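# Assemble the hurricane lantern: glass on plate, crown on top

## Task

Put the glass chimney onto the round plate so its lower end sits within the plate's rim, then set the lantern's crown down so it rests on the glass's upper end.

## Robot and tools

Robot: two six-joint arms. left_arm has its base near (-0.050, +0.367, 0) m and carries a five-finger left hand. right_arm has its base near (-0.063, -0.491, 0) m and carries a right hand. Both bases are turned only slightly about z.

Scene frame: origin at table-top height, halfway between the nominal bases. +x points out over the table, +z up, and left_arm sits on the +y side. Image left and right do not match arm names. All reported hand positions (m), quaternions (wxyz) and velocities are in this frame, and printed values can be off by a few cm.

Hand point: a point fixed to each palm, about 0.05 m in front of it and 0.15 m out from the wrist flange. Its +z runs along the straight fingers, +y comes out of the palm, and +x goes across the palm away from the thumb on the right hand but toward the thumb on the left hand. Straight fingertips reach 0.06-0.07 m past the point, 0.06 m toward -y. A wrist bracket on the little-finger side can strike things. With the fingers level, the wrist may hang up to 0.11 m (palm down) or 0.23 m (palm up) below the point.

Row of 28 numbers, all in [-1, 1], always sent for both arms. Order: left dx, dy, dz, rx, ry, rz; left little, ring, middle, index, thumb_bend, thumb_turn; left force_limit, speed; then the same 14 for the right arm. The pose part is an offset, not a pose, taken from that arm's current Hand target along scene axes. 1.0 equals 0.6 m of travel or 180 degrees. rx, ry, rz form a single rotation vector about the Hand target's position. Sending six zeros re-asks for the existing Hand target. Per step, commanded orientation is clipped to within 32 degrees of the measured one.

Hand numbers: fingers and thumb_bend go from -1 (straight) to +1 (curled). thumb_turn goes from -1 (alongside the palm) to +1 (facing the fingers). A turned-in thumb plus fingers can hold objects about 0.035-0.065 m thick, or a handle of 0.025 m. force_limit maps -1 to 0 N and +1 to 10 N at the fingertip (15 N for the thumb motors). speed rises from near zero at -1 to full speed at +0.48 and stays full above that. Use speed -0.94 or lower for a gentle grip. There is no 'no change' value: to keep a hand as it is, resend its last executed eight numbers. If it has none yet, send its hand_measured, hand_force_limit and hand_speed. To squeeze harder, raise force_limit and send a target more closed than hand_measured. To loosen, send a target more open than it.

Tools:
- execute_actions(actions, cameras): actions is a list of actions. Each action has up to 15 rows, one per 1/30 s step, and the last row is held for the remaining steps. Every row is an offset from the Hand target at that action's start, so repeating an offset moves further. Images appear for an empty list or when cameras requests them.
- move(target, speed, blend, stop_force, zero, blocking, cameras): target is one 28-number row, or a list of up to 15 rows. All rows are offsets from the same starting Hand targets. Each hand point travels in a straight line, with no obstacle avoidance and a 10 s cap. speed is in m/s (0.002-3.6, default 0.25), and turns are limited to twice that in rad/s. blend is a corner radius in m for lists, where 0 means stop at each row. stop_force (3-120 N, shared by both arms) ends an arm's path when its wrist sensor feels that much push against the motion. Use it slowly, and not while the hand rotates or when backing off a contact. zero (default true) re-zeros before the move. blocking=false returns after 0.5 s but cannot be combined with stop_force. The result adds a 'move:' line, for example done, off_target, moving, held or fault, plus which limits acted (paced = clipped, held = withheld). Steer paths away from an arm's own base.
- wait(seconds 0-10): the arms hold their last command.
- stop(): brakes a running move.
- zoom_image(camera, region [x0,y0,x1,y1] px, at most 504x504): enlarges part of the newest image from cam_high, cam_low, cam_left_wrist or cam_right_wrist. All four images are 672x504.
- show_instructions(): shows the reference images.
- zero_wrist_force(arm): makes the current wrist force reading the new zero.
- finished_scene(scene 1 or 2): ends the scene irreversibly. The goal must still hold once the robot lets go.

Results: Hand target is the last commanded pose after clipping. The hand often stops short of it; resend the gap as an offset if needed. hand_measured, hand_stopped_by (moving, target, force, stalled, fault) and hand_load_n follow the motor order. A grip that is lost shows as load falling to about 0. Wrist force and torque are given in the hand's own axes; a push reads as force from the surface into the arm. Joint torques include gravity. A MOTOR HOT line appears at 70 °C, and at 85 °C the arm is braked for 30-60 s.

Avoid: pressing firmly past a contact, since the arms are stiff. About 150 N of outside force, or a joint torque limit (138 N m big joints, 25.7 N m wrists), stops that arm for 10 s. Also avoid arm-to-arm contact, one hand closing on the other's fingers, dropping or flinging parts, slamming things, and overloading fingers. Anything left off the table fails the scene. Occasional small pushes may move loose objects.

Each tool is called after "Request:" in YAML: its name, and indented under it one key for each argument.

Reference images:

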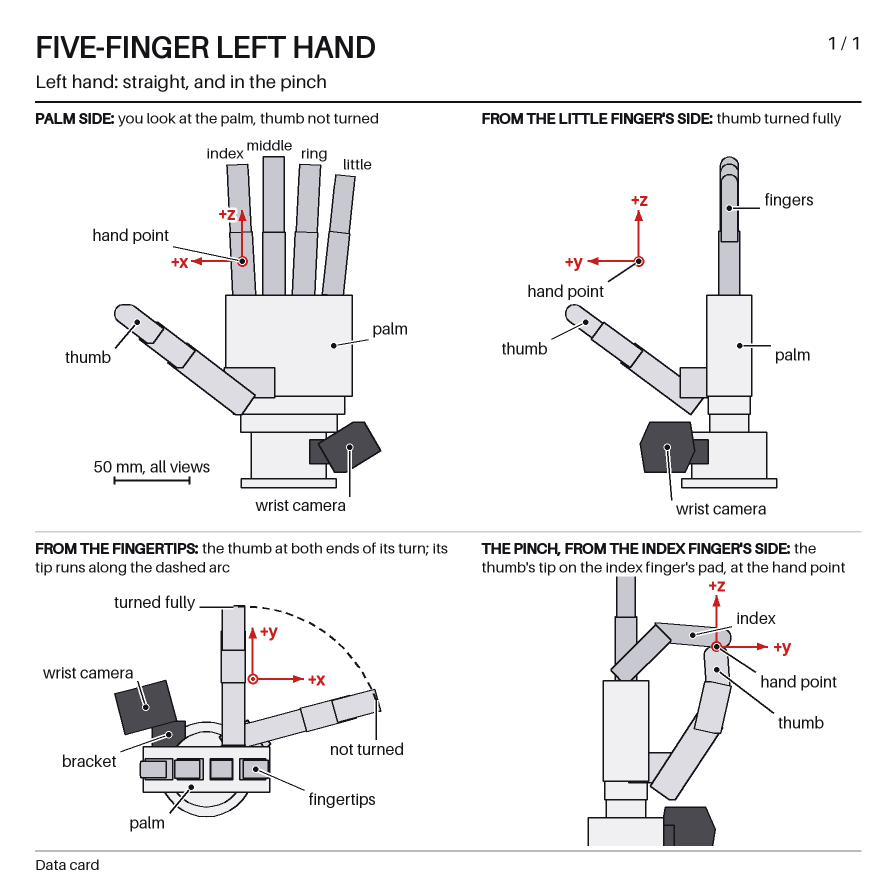

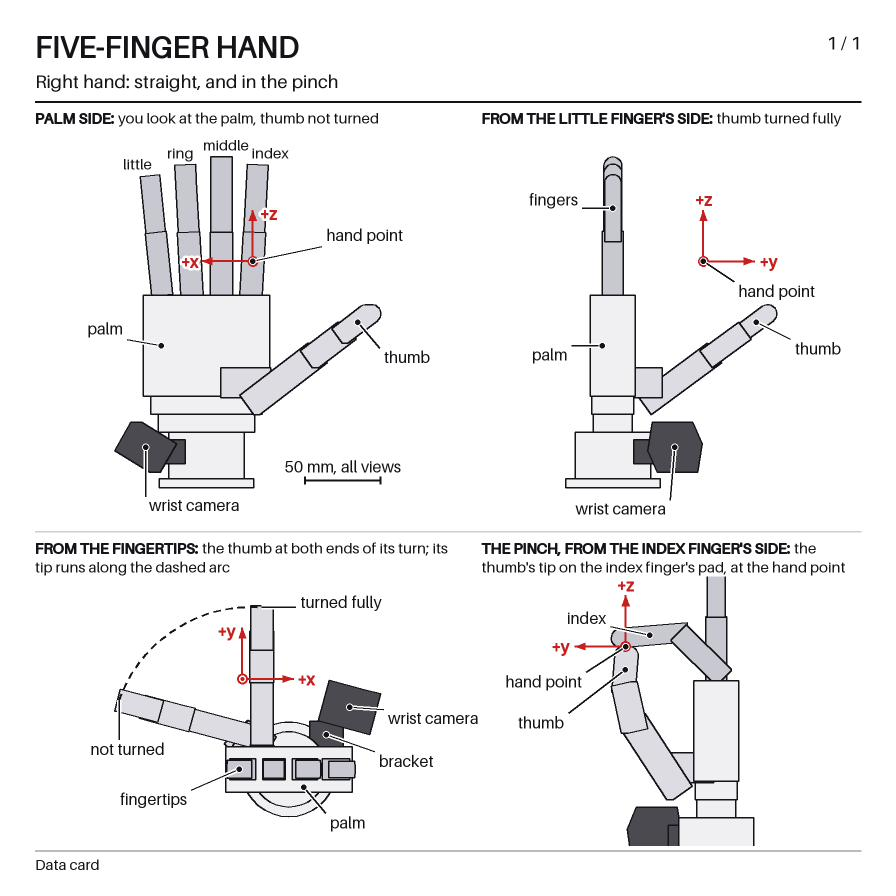

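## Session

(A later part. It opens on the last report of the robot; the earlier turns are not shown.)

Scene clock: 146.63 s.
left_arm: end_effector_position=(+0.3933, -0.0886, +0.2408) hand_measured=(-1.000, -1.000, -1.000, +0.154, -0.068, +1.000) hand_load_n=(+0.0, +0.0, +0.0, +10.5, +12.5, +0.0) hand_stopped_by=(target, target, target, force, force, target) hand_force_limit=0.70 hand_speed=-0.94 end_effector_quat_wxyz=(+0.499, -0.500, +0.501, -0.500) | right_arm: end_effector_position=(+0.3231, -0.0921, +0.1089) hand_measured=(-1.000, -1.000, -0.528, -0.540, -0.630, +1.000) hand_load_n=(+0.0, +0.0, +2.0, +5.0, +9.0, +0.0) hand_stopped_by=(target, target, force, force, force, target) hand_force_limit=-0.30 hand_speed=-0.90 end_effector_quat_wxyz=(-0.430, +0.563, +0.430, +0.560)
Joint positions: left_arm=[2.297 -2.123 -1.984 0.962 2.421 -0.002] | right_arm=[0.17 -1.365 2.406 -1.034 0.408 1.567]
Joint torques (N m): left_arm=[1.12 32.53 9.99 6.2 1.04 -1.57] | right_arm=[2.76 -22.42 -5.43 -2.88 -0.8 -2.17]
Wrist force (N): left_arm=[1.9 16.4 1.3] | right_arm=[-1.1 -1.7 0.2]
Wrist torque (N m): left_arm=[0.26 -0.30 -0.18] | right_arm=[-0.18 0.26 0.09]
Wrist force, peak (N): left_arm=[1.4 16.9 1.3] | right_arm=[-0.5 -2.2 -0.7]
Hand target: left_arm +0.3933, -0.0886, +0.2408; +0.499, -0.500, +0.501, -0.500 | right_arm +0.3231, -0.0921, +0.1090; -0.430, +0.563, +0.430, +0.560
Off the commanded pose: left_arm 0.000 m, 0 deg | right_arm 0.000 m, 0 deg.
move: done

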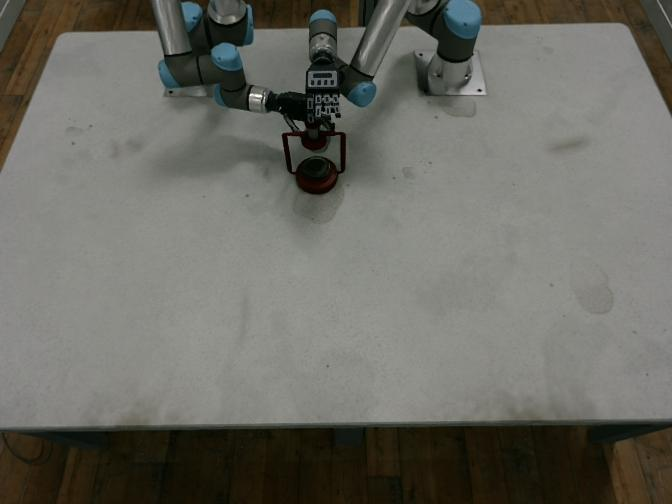

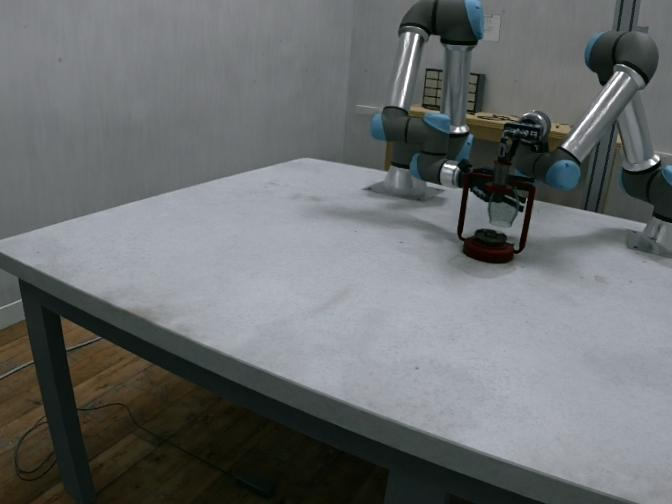

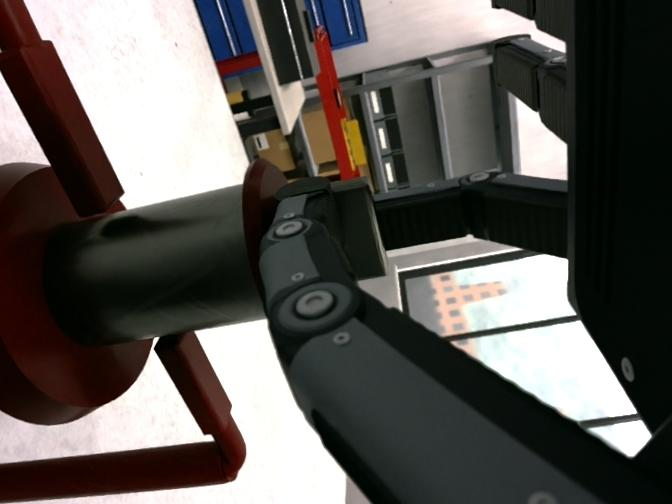

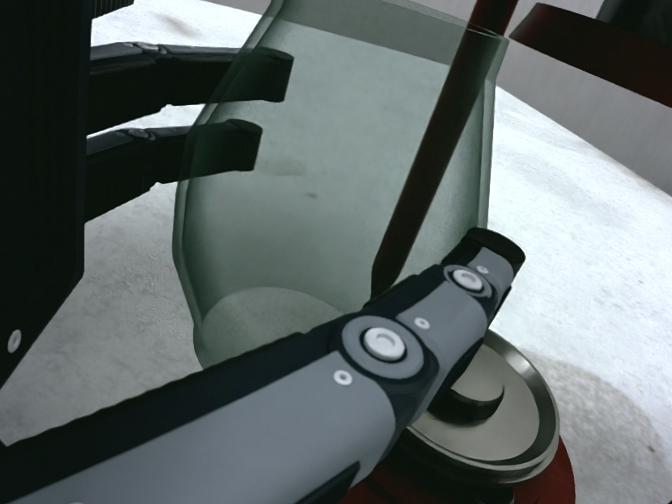

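Request:
move:
  target:
    - [0.0, 0.0, 0.0,0,0,0, -1, -1, -1, 0.5, 0.14, 1, 0.7, -0.94, 0.0, 0.0, -0.0217, 0, 0, 0, -1, -1, -0.2, -0.2, -0.3, 1, -0.3, -0.9]
    - [0.0, 0.0, 0.0,0,0,0, -1, -1, -1, 0.5, 0.14, 1, 0.7, -0.94, 0.05, -0.0033, -0.0217, 0, 0, 0, -1, -1, -0.2, -0.2, -0.3, 1, -0.3, -0.9]
  speed: 0.06
  cameras: ["all"]

Request:
zoom_image:
  camera: "cam_low"
  region: [440, 150, 540, 270]

Request:
zoom_image:
  camera: "cam_high"
  region: [270, 90, 370, 200]

Scene clock: 151.03 s.
left_arm: end_effector_position=(+0.3933, -0.0886, +0.2408) hand_measured=(-1.000, -1.000, -1.000, +0.154, -0.068, +1.000) hand_load_n=(+0.0, +0.0, +0.0, +10.5, +12.5, +0.5) hand_stopped_by=(target, target, target, force, force, target) hand_force_limit=0.70 hand_speed=-0.94 end_effector_quat_wxyz=(+0.499, -0.500, +0.501, -0.500) | right_arm: end_effector_position=(+0.3532, -0.0941, +0.0959) hand_measured=(-1.000, -1.000, -0.526, -0.542, -0.634, +1.000) hand_load_n=(+0.0, +0.0, +0.0, +10.5, +20.5, -3.5) hand_stopped_by=(target, target, force, force, force, target) hand_force_limit=-0.30 hand_speed=-0.90 end_effector_quat_wxyz=(-0.430, +0.563, +0.430, +0.560) end_effector_velocity=(-0.001, +0.000, +0.000) end_effector_angular_velocity=(+0.000, -0.001, -0.002)
Joint positions: left_arm=[2.297 -2.123 -1.984 0.962 2.421 -0.002] | right_arm=[0.15 -1.281 2.344 -1.056 0.388 1.566]
Joint velocities: left_arm=[within noise] | right_arm=[0.001 -0.001 0.005 -0.004 0.003 0]
Joint torques (N m): left_arm=[3.13 32.91 10.24 6.23 0.88 -1.6] | right_arm=[3.62 -26.13 5.21 -1.43 2.29 -1.82]
Wrist force (N): left_arm=[1.3 16.6 1.3] | right_arm=[3.1 -3.3 -0.2]
Wrist torque (N m): left_arm=[0.29 -0.22 -0.22] | right_arm=[-0.17 0.27 0.26]
Wrist force, peak (N): left_arm=[1.6 16.9 1.3] | right_arm=[40.2 -50.5 8.5]
Hand target: left_arm +0.3933, -0.0886, +0.2408; +0.499, -0.500, +0.501, -0.500 | right_arm +0.3531, -0.0941, +0.0959; -0.430, +0.563, +0.430, +0.560
Off the commanded pose: left_arm 0.000 m, 0 deg | right_arm 0.000 m, 0 deg.
move: done

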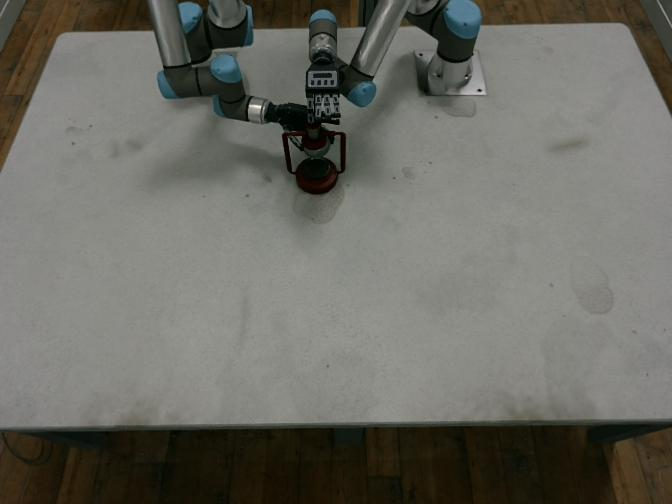

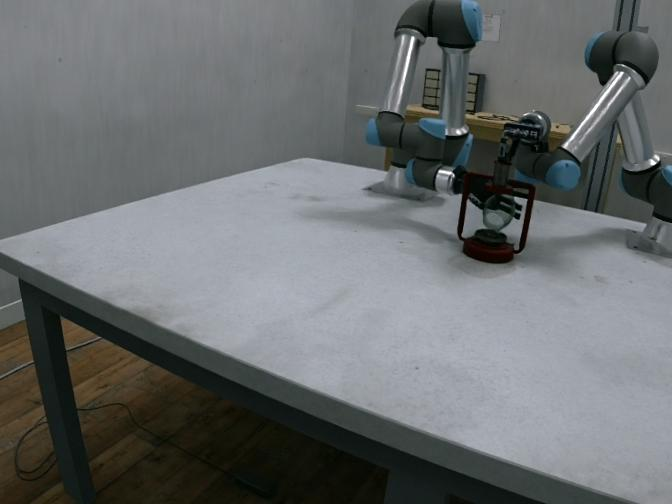

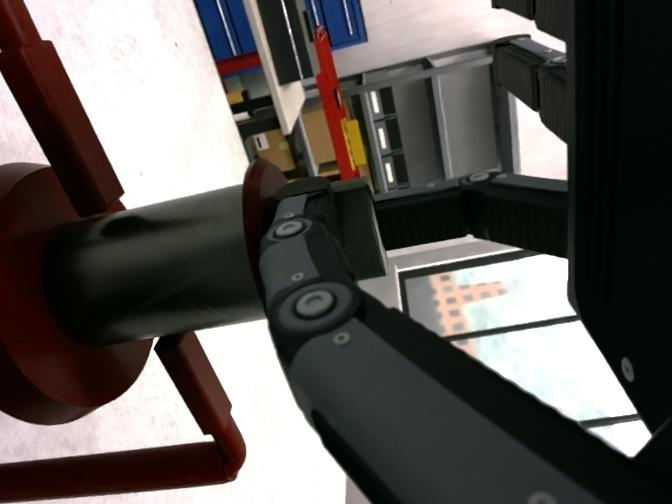

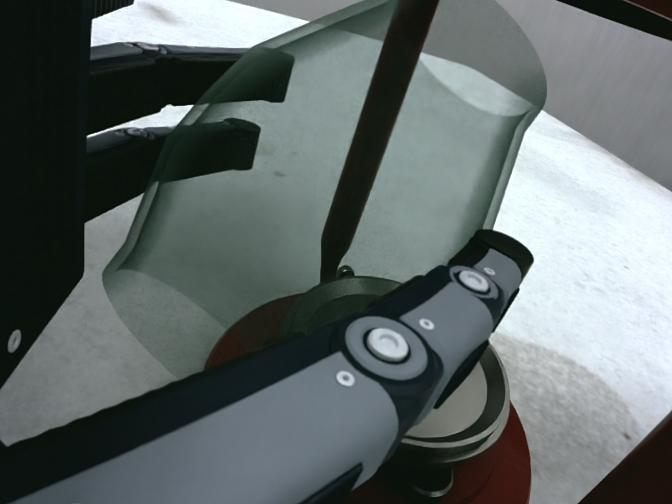

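Scaled by 4.200.

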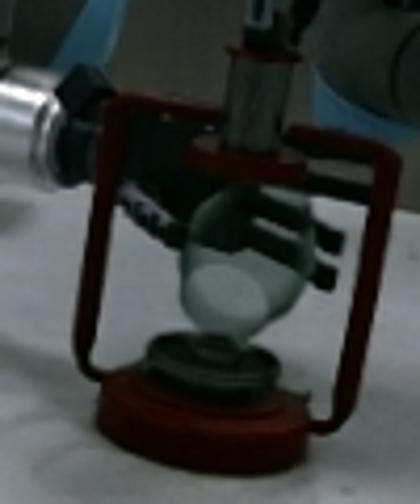

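Scaled by 4.582.

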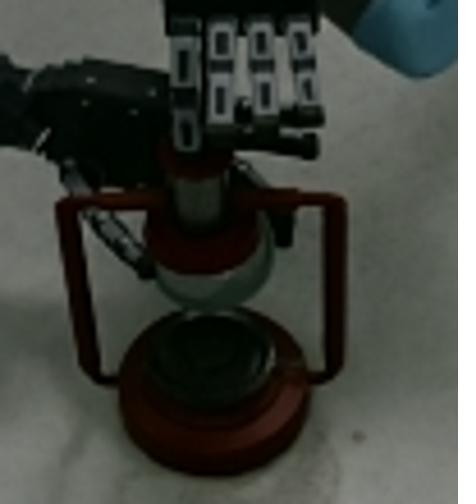

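Request:
move:
  target:
    - [0.0, 0.0, 0.0,0,0,0, -1, -1, -1, 0.5, 0.14, 1, 0.7, -0.94, -0.015, 0.0, 0.01, 0, 0, 0, -1, -1, -0.2, -0.2, -0.3, 1, -0.3, -0.9]
    - [0.0, 0.0, 0.0,0,0,0, -1, -1, -1, 0.5, 0.14, 1, 0.7, -0.94, -0.1, -0.03, 0.02, 0, 0, 0, -1, -1, -0.2, -0.2, -0.3, 1, -0.3, -0.9]
    - [0.0, 0.0, 0.0,0,0,0, -1, -1, -1, 0.5, 0.14, 1, 0.7, -0.94, -0.1, -0.2, 0.05, 0, 0, 0, -1, -1, -0.2, -0.2, -0.3, 1, -0.3, -0.9]
  speed: 0.06
  cameras: ["all"]

Request:
zoom_image:
  camera: "cam_low"
  region: [400, 110, 540, 270]

Request:
zoom_image:
  camera: "cam_high"
  region: [220, 80, 370, 200]

Scene clock: 157.77 s.
left_arm: end_effector_position=(+0.3933, -0.0886, +0.2408) hand_measured=(-1.000, -1.000, -1.000, +0.154, -0.068, +1.000) hand_load_n=(+0.0, +0.0, +0.0, +10.5, +12.5, +0.5) hand_stopped_by=(target, target, target, force, force, target) hand_force_limit=0.70 hand_speed=-0.94 end_effector_quat_wxyz=(+0.499, -0.500, +0.501, -0.500) | right_arm: end_effector_position=(+0.2931, -0.2141, +0.1260) hand_measured=(-1.000, -1.000, -0.526, -0.542, -0.634, +1.000) hand_load_n=(+0.0, +0.0, +0.0, +10.0, +20.5, -1.0) hand_stopped_by=(target, target, force, force, force, target) hand_force_limit=-0.30 hand_speed=-0.90 end_effector_quat_wxyz=(-0.430, +0.563, +0.430, +0.560)
Joint positions: left_arm=[2.297 -2.123 -1.984 0.962 2.421 -0.002] | right_arm=[-0.353 -1.611 2.611 -1.022 -0.115 1.594]
Joint torques (N m): left_arm=[7.24 34.64 10.81 1.13 0.78 -1.73] | right_arm=[-6.88 -4.44 0.04 0.33 -0.97 -0.54]
Wrist force (N): left_arm=[1.6 16.7 1.4] | right_arm=[-1.1 -1.7 0.3]
Wrist torque (N m): left_arm=[0.29 -0.26 -0.21] | right_arm=[-0.16 0.26 0.08]
Wrist force, peak (N): left_arm=[1.7 16.9 1.1] | right_arm=[2.7 -3.1 -0.4]
Hand target: left_arm +0.3933, -0.0886, +0.2408; +0.499, -0.500, +0.501, -0.500 | right_arm +0.2931, -0.2141, +0.1259; -0.430, +0.563, +0.430, +0.560
Off the commanded pose: left_arm 0.000 m, 0 deg | right_arm 0.000 m, 0 deg.
move: done

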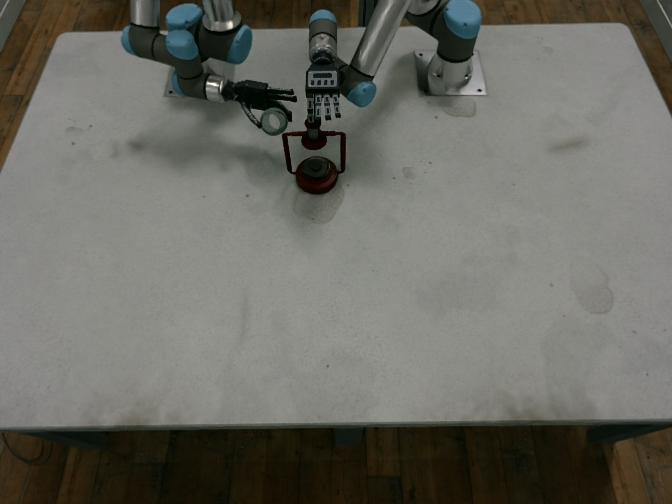

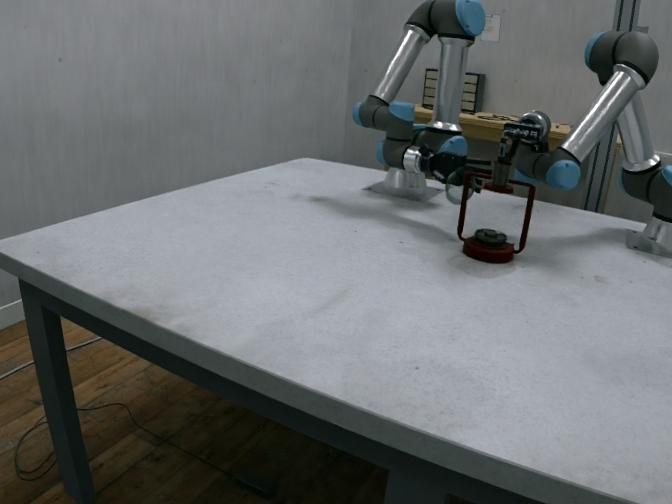

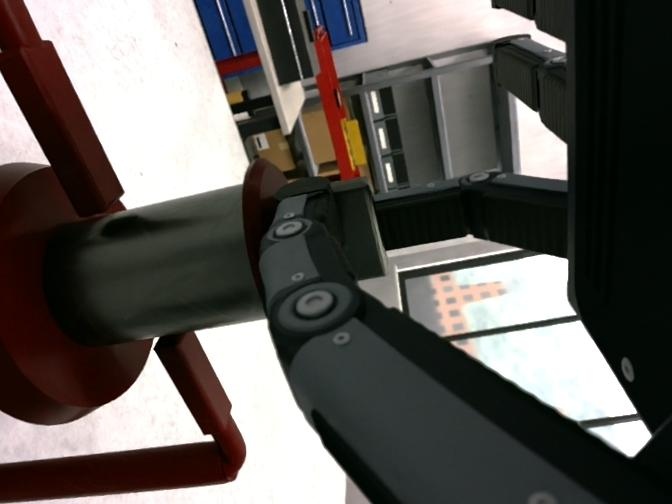

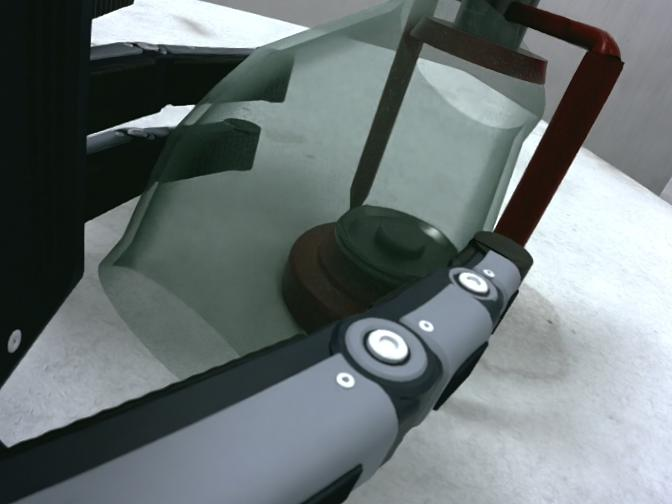

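Scaled by 3.150.

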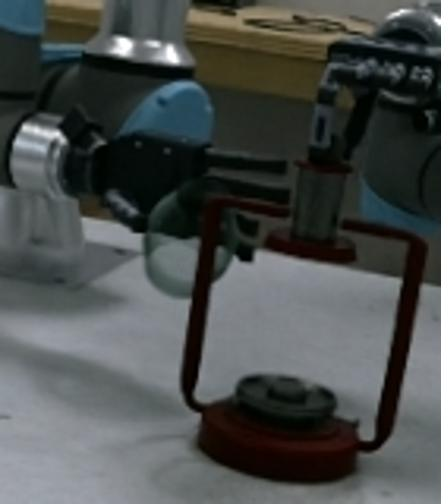

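Scaled by 3.360.

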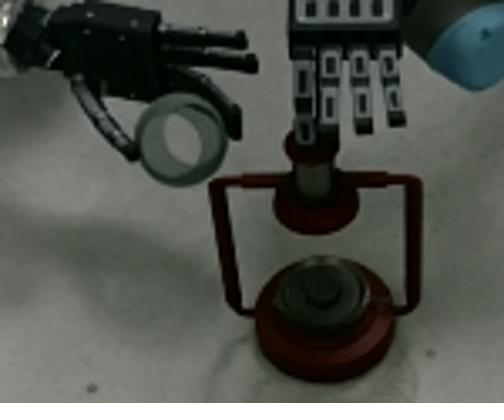

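Request:
zoom_image:
  camera: "cam_low"
  region: [435, 155, 495, 215]

Request:
zoom_image:
  camera: "cam_high"
  region: [235, 90, 315, 150]

Scaled by 8.400.

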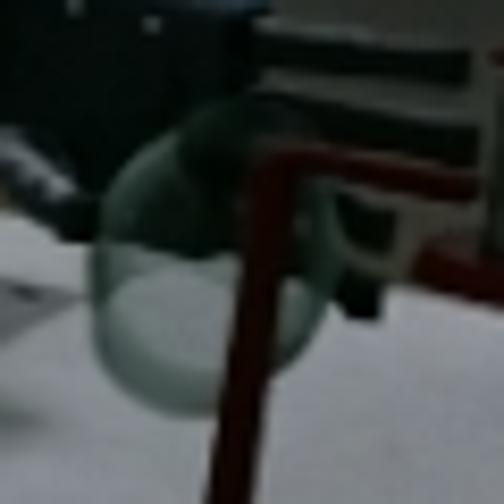

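Scaled by 6.300.

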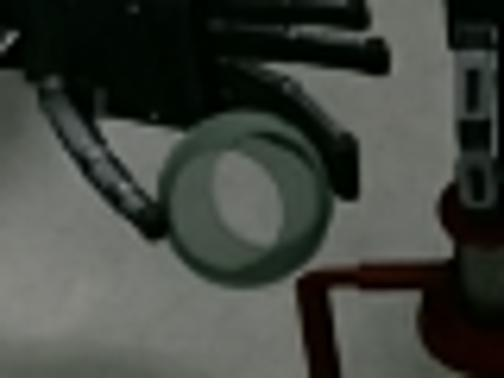

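Request:
move:
  target: [0.0, 0.0, 0.0,0,0,0, -1, -1, -1, 0.5, 0.14, 1, 0.7, -0.94, 0, -0.06, 0.0, -0.0216, -0.0805, 0, -1, -1, -0.2, -0.2, -0.3, 1, -0.3, -0.9]
  speed: 0.1

Request:
move:
  target: [0.0, 0.0, 0.0,0,0,0, -1, -1, -1, 0.5, 0.14, 1, 0.7, -0.94, 0, 0.0, -0.05, 0, 0, 0, -1, -1, -0.2, -0.2, -0.637, 1, -0.3, -0.95]
  speed: 0.08
  cameras: ["cam_high","cam_low","cam_right_wrist"]

Request:
zoom_image:
  camera: "cam_low"
  region: [380, 140, 480, 240]

Scene clock: 167.07 s.
left_arm: end_effector_position=(+0.3933, -0.0886, +0.2408) hand_measured=(-1.000, -1.000, -1.000, +0.154, -0.068, +1.000) hand_load_n=(+0.0, +0.0, +0.0, +10.5, +12.5, +0.5) hand_stopped_by=(target, target, target, force, force, target) hand_force_limit=0.70 hand_speed=-0.94 end_effector_quat_wxyz=(+0.499, -0.500, +0.501, -0.500) | right_arm: end_effector_position=(+0.2930, -0.2500, +0.1259) hand_measured=(-1.000, -1.000, -0.526, -0.542, -0.634, +1.000) hand_load_n=(+0.0, +0.0, +0.0, +10.0, +20.5, -1.0) hand_stopped_by=(target, target, force, force, force, target) hand_force_limit=-0.30 hand_speed=-0.90 end_effector_quat_wxyz=(-0.353, +0.502, +0.499, +0.612)
Joint positions: left_arm=[2.297 -2.123 -1.984 0.962 2.421 -0.002] | right_arm=[-0.529 -1.569 2.656 -1.093 -0.29 1.317]
Joint torques (N m): left_arm=[7.13 37.26 10.66 1.17 0.68 -1.75] | right_arm=[5.05 -16.3 -19.51 2.4 1.85 2.12]
Wrist force (N): left_arm=[1.5 16.7 1.4] | right_arm=[-0.9 -1.0 0.3]
Wrist torque (N m): left_arm=[0.30 -0.26 -0.21] | right_arm=[-0.09 0.19 0.01]
Wrist force, peak (N): left_arm=[1.3 16.9 1.1] | right_arm=[-1.2 -1.8 0.2]
Hand target: left_arm +0.3933, -0.0886, +0.2408; +0.499, -0.500, +0.501, -0.500 | right_arm +0.2931, -0.2501, +0.1259; -0.353, +0.502, +0.499, +0.612
Off the commanded pose: left_arm 0.000 m, 0 deg | right_arm 0.000 m, 0 deg.
move: done

Scene clock: 167.97 s.
left_arm: end_effector_position=(+0.3933, -0.0886, +0.2408) hand_measured=(-1.000, -1.000, -1.000, +0.154, -0.068, +1.000) hand_load_n=(+0.0, +0.0, +0.0, +10.0, +12.5, +0.5) hand_stopped_by=(target, target, target, force, force, target) hand_force_limit=0.70 hand_speed=-0.94 end_effector_quat_wxyz=(+0.499, -0.500, +0.501, -0.500) | right_arm: end_effector_position=(+0.2930, -0.2501, +0.0960) hand_measured=(-1.000, -1.000, -0.526, -0.542, -0.644, +1.000) hand_load_n=(+0.0, +0.0, +0.0, +8.5, +17.0, -0.5) hand_stopped_by=(target, target, force, force, force, target) hand_force_limit=-0.30 hand_speed=-0.95 end_effector_quat_wxyz=(-0.353, +0.502, +0.499, +0.612)
Joint positions: left_arm=[2.297 -2.123 -1.984 0.962 2.421 -0.002] | right_arm=[-0.529 -1.427 2.681 -1.26 -0.29 1.317]
Joint torques (N m): left_arm=[7.42 37.68 9.29 1.13 0.69 -1.74] | right_arm=[2.91 -4.7 -16.19 -0.11 1.38 2.03]
Wrist force (N): left_arm=[1.5 16.5 1.3] | right_arm=[-1.0 -0.9 0.0]
Wrist torque (N m): left_arm=[0.27 -0.25 -0.21] | right_arm=[-0.05 0.21 0.00]
Wrist force, peak (N): left_arm=[1.6 16.8 1.2] | right_arm=[-1.7 -1.4 0.0]
Hand target: left_arm +0.3933, -0.0886, +0.2408; +0.499, -0.500, +0.501, -0.500 | right_arm +0.2931, -0.2501, +0.0959; -0.353, +0.502, +0.499, +0.612
Off the commanded pose: left_arm 0.000 m, 0 deg | right_arm 0.000 m, 0 deg.
move: done
Images, in order (width x height): cam_high 672x504, cam_low 672x504, cam_right_wrist 672x504.

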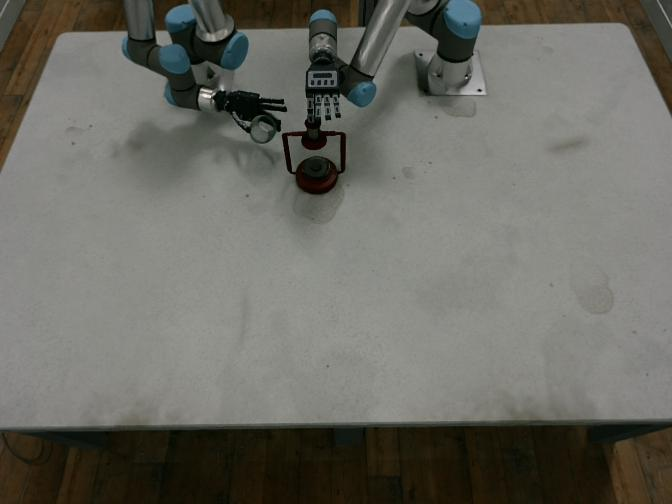

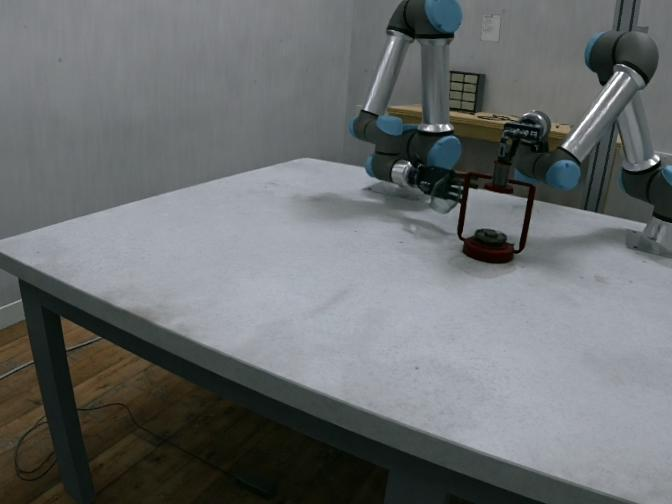

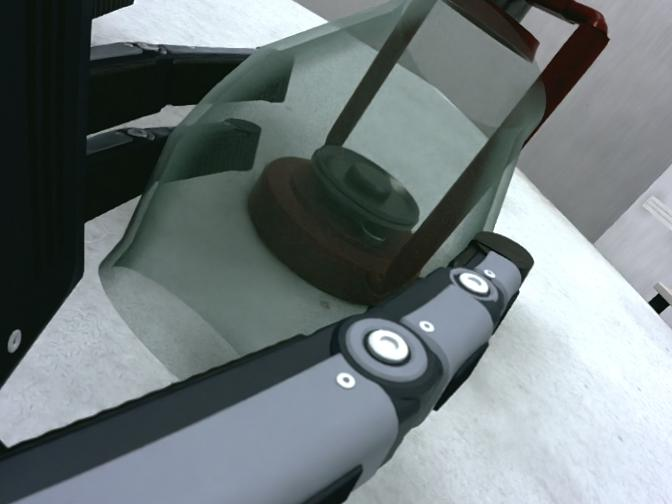

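Scaled by 5.040.

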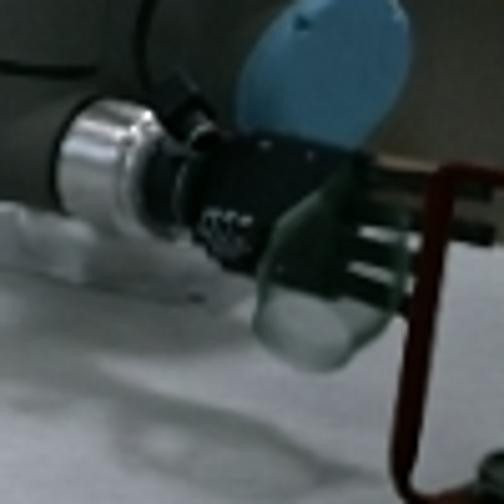

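Request:
move:
  target: [0.0, 0.0, 0.0,0,0,0, -1, -1, -1, 0.5, 0.14, 1, 0.7, -0.94, 0, 0.0, -0.05, 0, 0, 0, -1, -1, -0.2, -0.2, -0.66, 1, -0.3, -0.95]
  speed: 0.08

Request:
move:
  target: [0.0, 0.0, 0.0,0,0,0, -1, -1, -1, 0.5, 0.14, 1, 0.7, -0.94, 0, 0.0, -0.04, 0, 0, 0, -1, -1, -0.2, -0.2, -0.66, 1, -0.3, -0.95]
  speed: 0.015
  stop_force: 3
  cameras: ["cam_high","cam_low","cam_right_wrist"]

Request:
zoom_image:
  camera: "cam_low"
  region: [380, 140, 480, 240]

Scene clock: 169.63 s.
left_arm: end_effector_position=(+0.3933, -0.0886, +0.2408) hand_measured=(-1.000, -1.000, -1.000, +0.154, -0.068, +1.000) hand_load_n=(+0.0, +0.0, +0.0, +10.5, +12.5, +0.5) hand_stopped_by=(target, target, target, force, force, target) hand_force_limit=0.70 hand_speed=-0.94 end_effector_quat_wxyz=(+0.499, -0.500, +0.501, -0.500) | right_arm: end_effector_position=(+0.2931, -0.2501, +0.0660) hand_measured=(-1.000, -1.000, -0.526, -0.542, -0.664, +1.000) hand_load_n=(+0.0, -0.5, +0.0, +5.5, +11.0, -0.5) hand_stopped_by=(target, target, force, force, force, target) hand_force_limit=-0.30 hand_speed=-0.95 end_effector_quat_wxyz=(-0.353, +0.502, +0.499, +0.612)
Joint positions: left_arm=[2.297 -2.123 -1.984 0.962 2.421 -0.002] | right_arm=[-0.529 -1.27 2.694 -1.431 -0.29 1.317]
Joint torques (N m): left_arm=[7.5 38.09 10.89 1.14 0.7 -1.78] | right_arm=[4.04 -5.94 -1.51 0.02 1 1.47]
Wrist force (N): left_arm=[1.5 16.6 1.2] | right_arm=[-0.8 -0.8 0.3]
Wrist torque (N m): left_arm=[0.28 -0.25 -0.21] | right_arm=[-0.05 0.17 0.02]
Wrist force, peak (N): left_arm=[1.7 16.9 1.2] | right_arm=[-1.3 -1.5 0.4]
Hand target: left_arm +0.3933, -0.0886, +0.2408; +0.499, -0.500, +0.501, -0.500 | right_arm +0.2931, -0.2501, +0.0659; -0.353, +0.502, +0.499, +0.612
Off the commanded pose: left_arm 0.000 m, 0 deg | right_arm 0.000 m, 0 deg.
move: done

Scene clock: 171.37 s.
left_arm: end_effector_position=(+0.3933, -0.0886, +0.2408) hand_measured=(-1.000, -1.000, -1.000, +0.154, -0.068, +1.000) hand_load_n=(+0.0, +0.0, +0.0, +10.5, +12.5, +0.0) hand_stopped_by=(target, target, target, force, force, target) hand_force_limit=0.70 hand_speed=-0.94 end_effector_quat_wxyz=(+0.499, -0.500, +0.501, -0.500) | right_arm: end_effector_position=(+0.2931, -0.2501, +0.0517) hand_measured=(-1.000, -1.000, -0.526, -0.542, -0.664, +1.000) hand_load_n=(+0.0, +0.0, +0.0, +5.5, +10.5, +0.0) hand_stopped_by=(target, target, force, force, force, target) hand_force_limit=-0.30 hand_speed=-0.95 end_effector_quat_wxyz=(-0.353, +0.502, +0.499, +0.612)
Joint positions: left_arm=[2.297 -2.123 -1.984 0.962 2.421 -0.002] | right_arm=[-0.529 -1.193 2.696 -1.51 -0.29 1.317]
Joint torques (N m): left_arm=[8.11 38.97 10.79 1.11 0.72 -1.77] | right_arm=[-4.32 -6.78 -2.92 -0.91 1.86 -1.19]
Wrist force (N): left_arm=[1.6 16.7 1.2] | right_arm=[-0.9 -1.0 0.4]
Wrist torque (N m): left_arm=[0.31 -0.26 -0.21] | right_arm=[-0.09 0.17 0.01]
Wrist force, peak (N): left_arm=[1.6 16.8 1.1] | right_arm=[6.7 -2.2 1.2]
Hand target: left_arm +0.3933, -0.0886, +0.2408; +0.499, -0.500, +0.501, -0.500 | right_arm +0.2931, -0.2501, +0.0517; -0.353, +0.502, +0.499, +0.612 (not the last commanded pose)
Off the commanded pose: left_arm 0.000 m, 0 deg | right_arm 0.010 m, 0 deg.
move: contact (right_arm)
Images, in order (width x height): cam_high 672x504, cam_low 672x504, cam_right_wrist 672x504.

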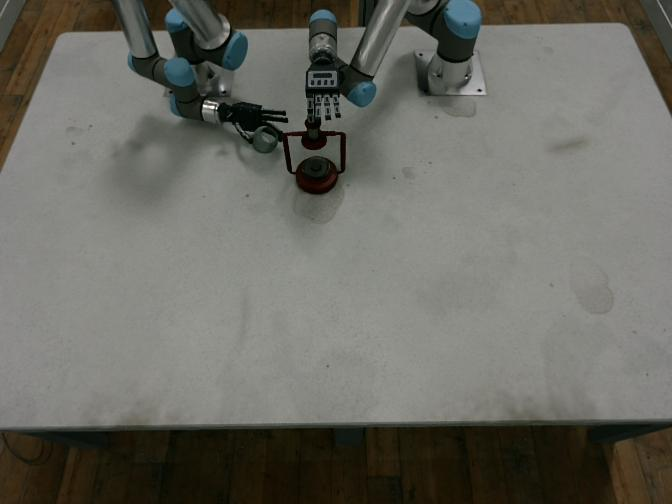

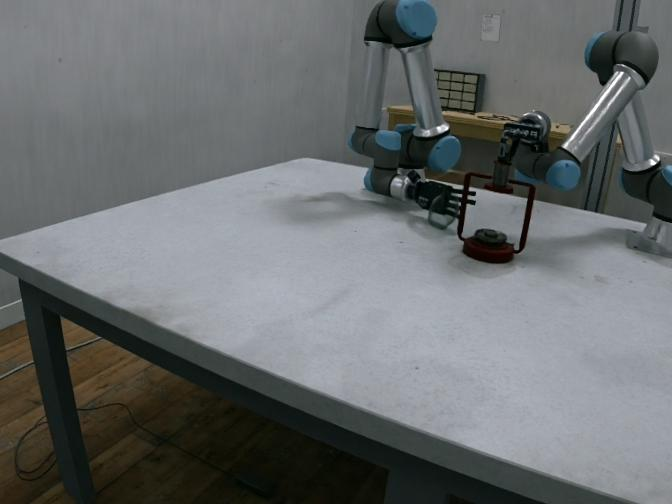

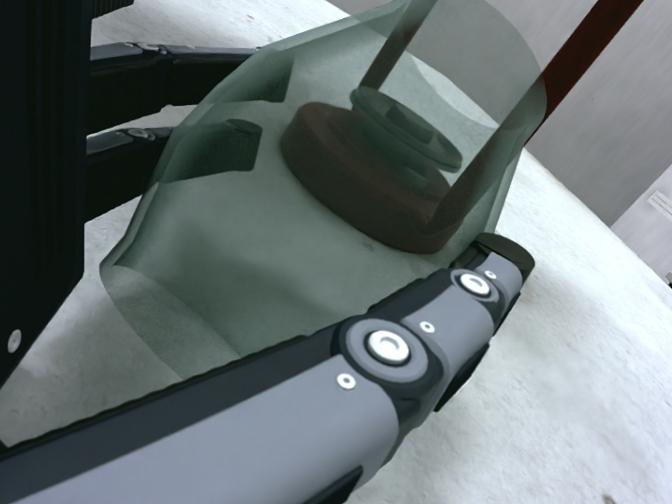

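Scaled by 5.040.

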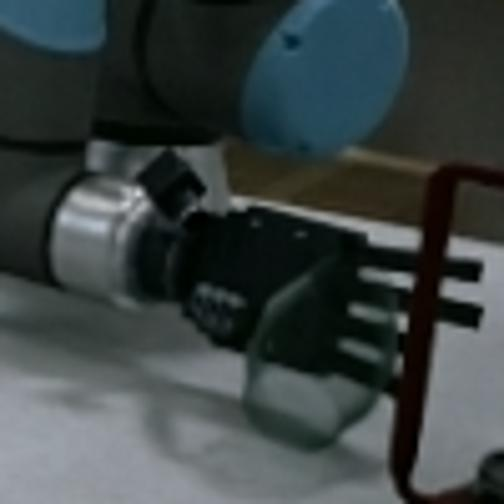

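Request:
move:
  target: [0.0, 0.0, 0.0,0,0,0, -1, -1, -1, 0.5, 0.14, 1, 0.7, -0.94, -0.0097, 0.0026, -0.0015, 0, 0, 0, -1, -1, -0.2, -0.2, -0.66, 1, -0.3, -0.95]
  speed: 0.015
  stop_force: 15
  cameras: ["cam_low","cam_right_wrist"]

Scene clock: 173.60 s.
left_arm: end_effector_position=(+0.3933, -0.0886, +0.2408) hand_measured=(-1.000, -1.000, -1.000, +0.154, -0.068, +1.000) hand_load_n=(+0.0, +0.0, +0.0, +10.5, +12.5, +0.5) hand_stopped_by=(target, target, target, force, force, target) hand_force_limit=0.70 hand_speed=-0.94 end_effector_quat_wxyz=(+0.499, -0.500, +0.501, -0.500) | right_arm: end_effector_position=(+0.2873, -0.2485, +0.0508) hand_measured=(-1.000, -1.000, -0.526, -0.540, -0.664, +1.000) hand_load_n=(+0.0, +0.0, +0.0, +4.5, +10.0, -3.0) hand_stopped_by=(target, target, force, force, force, target) hand_force_limit=-0.30 hand_speed=-0.95 end_effector_quat_wxyz=(-0.353, +0.502, +0.499, +0.612)
Joint positions: left_arm=[2.297 -2.123 -1.984 0.962 2.421 -0.002] | right_arm=[-0.539 -1.19 2.714 -1.531 -0.3 1.317]
Joint torques (N m): left_arm=[7.55 39.99 10.8 1.1 0.69 -1.69] | right_arm=[6.45 -20.57 -11.35 2.21 1.82 1.52]
Wrist force (N): left_arm=[1.5 16.6 1.2] | right_arm=[3.3 0.0 0.3]
Wrist torque (N m): left_arm=[0.29 -0.26 -0.21] | right_arm=[-0.10 0.24 0.07]
Wrist force, peak (N): left_arm=[1.5 16.9 1.3] | right_arm=[3.6 -0.3 0.1]
Hand target: left_arm +0.3933, -0.0886, +0.2408; +0.499, -0.500, +0.501, -0.500 | right_arm +0.2873, -0.2485, +0.0508; -0.353, +0.502, +0.499, +0.612
Off the commanded pose: left_arm 0.000 m, 0 deg | right_arm 0.000 m, 0 deg.
move: done
Images, in order (width x height): cam_low 672x504, cam_right_wrist 672x504.

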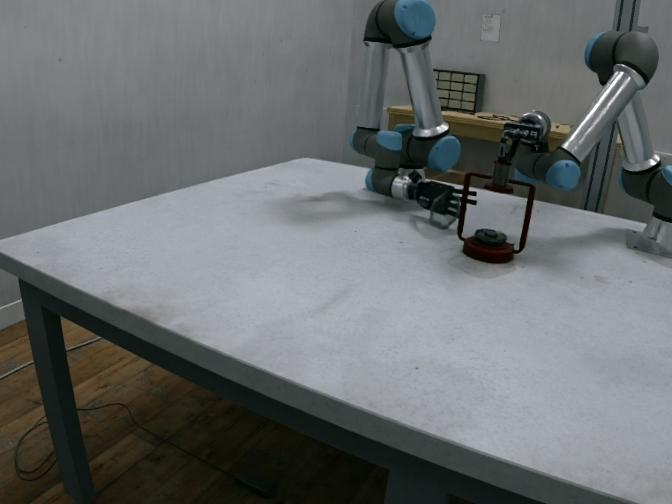

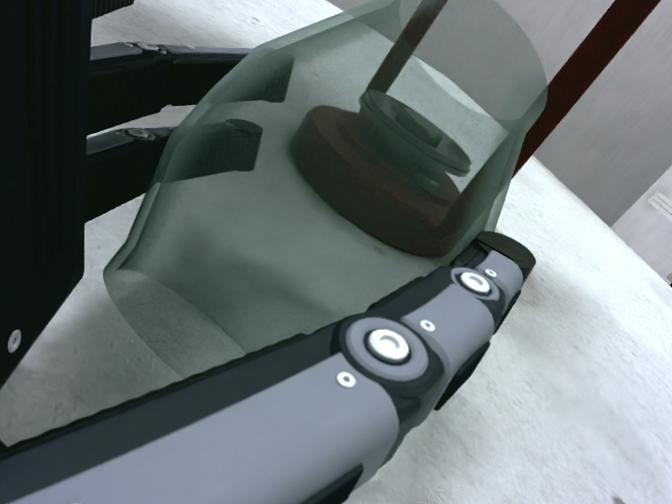

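Request:
move:
  target: [0.0, 0.0, 0.0,0,0,0, -1, -1, -1, 0.5, 0.14, 1, 0.7, -0.94, -0.0194, 0.0052, -0.0025, 0, 0, 0, -1, -1, -0.2, -0.2, -0.66, 1, -0.3, -0.95]
  speed: 0.02
  stop_force: 18
  cameras: ["cam_low","cam_right_wrist"]

Scene clock: 175.67 s.
left_arm: end_effector_position=(+0.3933, -0.0886, +0.2408) hand_measured=(-1.000, -1.000, -1.000, +0.154, -0.068, +1.000) hand_load_n=(+0.0, +0.0, +0.0, +10.5, +12.5, +0.5) hand_stopped_by=(target, target, target, force, force, target) hand_force_limit=0.70 hand_speed=-0.94 end_effector_quat_wxyz=(+0.499, -0.500, +0.501, -0.500) | right_arm: end_effector_position=(+0.2756, -0.2454, +0.0493) hand_measured=(-1.000, -1.000, -0.526, -0.540, -0.664, +1.000) hand_load_n=(+0.0, +0.0, +0.0, +5.0, +9.0, -2.5) hand_stopped_by=(target, target, force, force, force, target) hand_force_limit=-0.30 hand_speed=-0.95 end_effector_quat_wxyz=(-0.353, +0.502, +0.499, +0.612)
Joint positions: left_arm=[2.297 -2.123 -1.984 0.962 2.421 -0.002] | right_arm=[-0.56 -1.183 2.751 -1.574 -0.322 1.317]
Joint torques (N m): left_arm=[7.58 41.8 10.49 1.03 0.64 -1.73] | right_arm=[6.73 -23.82 -11.58 2.05 2.08 1.95]
Wrist force (N): left_arm=[1.4 16.7 1.1] | right_arm=[3.8 -0.9 0.1]
Wrist torque (N m): left_arm=[0.32 -0.25 -0.22] | right_arm=[-0.09 0.29 0.20]
Wrist force, peak (N): left_arm=[1.7 16.8 1.2] | right_arm=[4.1 -0.9 0.1]
Hand target: left_arm +0.3933, -0.0886, +0.2408; +0.499, -0.500, +0.501, -0.500 | right_arm +0.2756, -0.2454, +0.0493; -0.353, +0.502, +0.499, +0.612
Off the commanded pose: left_arm 0.000 m, 0 deg | right_arm 0.000 m, 0 deg.
move: done
Images, in order (width x height): cam_low 672x504, cam_right_wrist 672x504.

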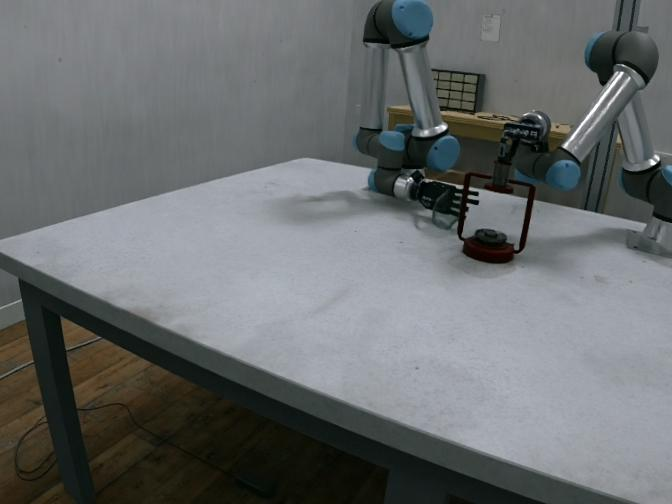

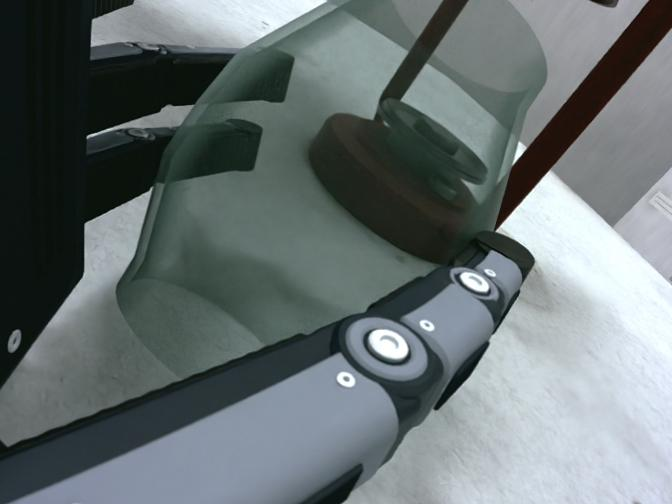

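Request:
move:
  target: [0.0, 0.0, 0.0,0,0,0, -1, -1, -1, 0.5, 0.14, 1, 0.7, -0.94, -0.0194, 0.0052, -0.002, 0, 0, 0, -1, -1, -0.2, -0.2, -0.66, 1, -0.3, -0.95]
  speed: 0.02
  stop_force: 18
  cameras: ["cam_right_wrist"]

Request:
zoom_image:
  camera: "cam_right_wrist"
  region: [80, 0, 584, 400]

Scene clock: 177.87 s.
left_arm: end_effector_position=(+0.3933, -0.0886, +0.2408) hand_measured=(-1.000, -1.000, -1.000, +0.154, -0.068, +1.000) hand_load_n=(+0.0, +0.0, +0.0, +10.5, +12.5, +0.5) hand_stopped_by=(target, target, target, force, force, target) hand_force_limit=0.70 hand_speed=-0.94 end_effector_quat_wxyz=(+0.499, -0.500, +0.501, -0.500) | right_arm: end_effector_position=(+0.2640, -0.2423, +0.0481) hand_measured=(-1.000, -1.000, -0.526, -0.540, -0.664, +1.000) hand_load_n=(+0.0, +0.0, -0.5, +5.5, +7.5, -1.5) hand_stopped_by=(target, target, force, force, force, target) hand_force_limit=-0.30 hand_speed=-0.95 end_effector_quat_wxyz=(-0.353, +0.502, +0.499, +0.612)
Joint positions: left_arm=[2.297 -2.123 -1.984 0.962 2.421 -0.002] | right_arm=[-0.586 -1.173 2.788 -1.621 -0.348 1.316]
Joint torques (N m): left_arm=[7.52 42.94 10.36 1.09 0.53 -1.77] | right_arm=[6.39 -23.32 -10.69 2.09 2.23 1.47]
Wrist force (N): left_arm=[1.5 16.6 1.0] | right_arm=[2.4 -1.7 0.5]
Wrist torque (N m): left_arm=[0.30 -0.25 -0.21] | right_arm=[-0.08 0.26 0.22]
Wrist force, peak (N): left_arm=[1.5 16.9 1.3] | right_arm=[4.1 -1.1 0.3]
Hand target: left_arm +0.3933, -0.0886, +0.2408; +0.499, -0.500, +0.501, -0.500 | right_arm +0.2640, -0.2423, +0.0481; -0.353, +0.502, +0.499, +0.612
Off the commanded pose: left_arm 0.000 m, 0 deg | right_arm 0.000 m, 0 deg.
move: done
Images, in order (width x height): cam_right_wrist 672x504.

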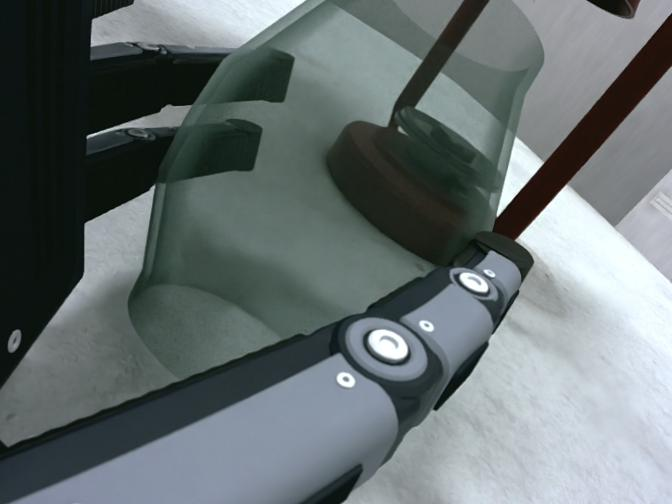

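Scaled by 1.000.

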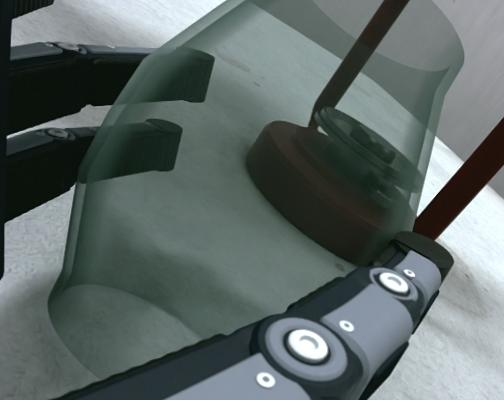

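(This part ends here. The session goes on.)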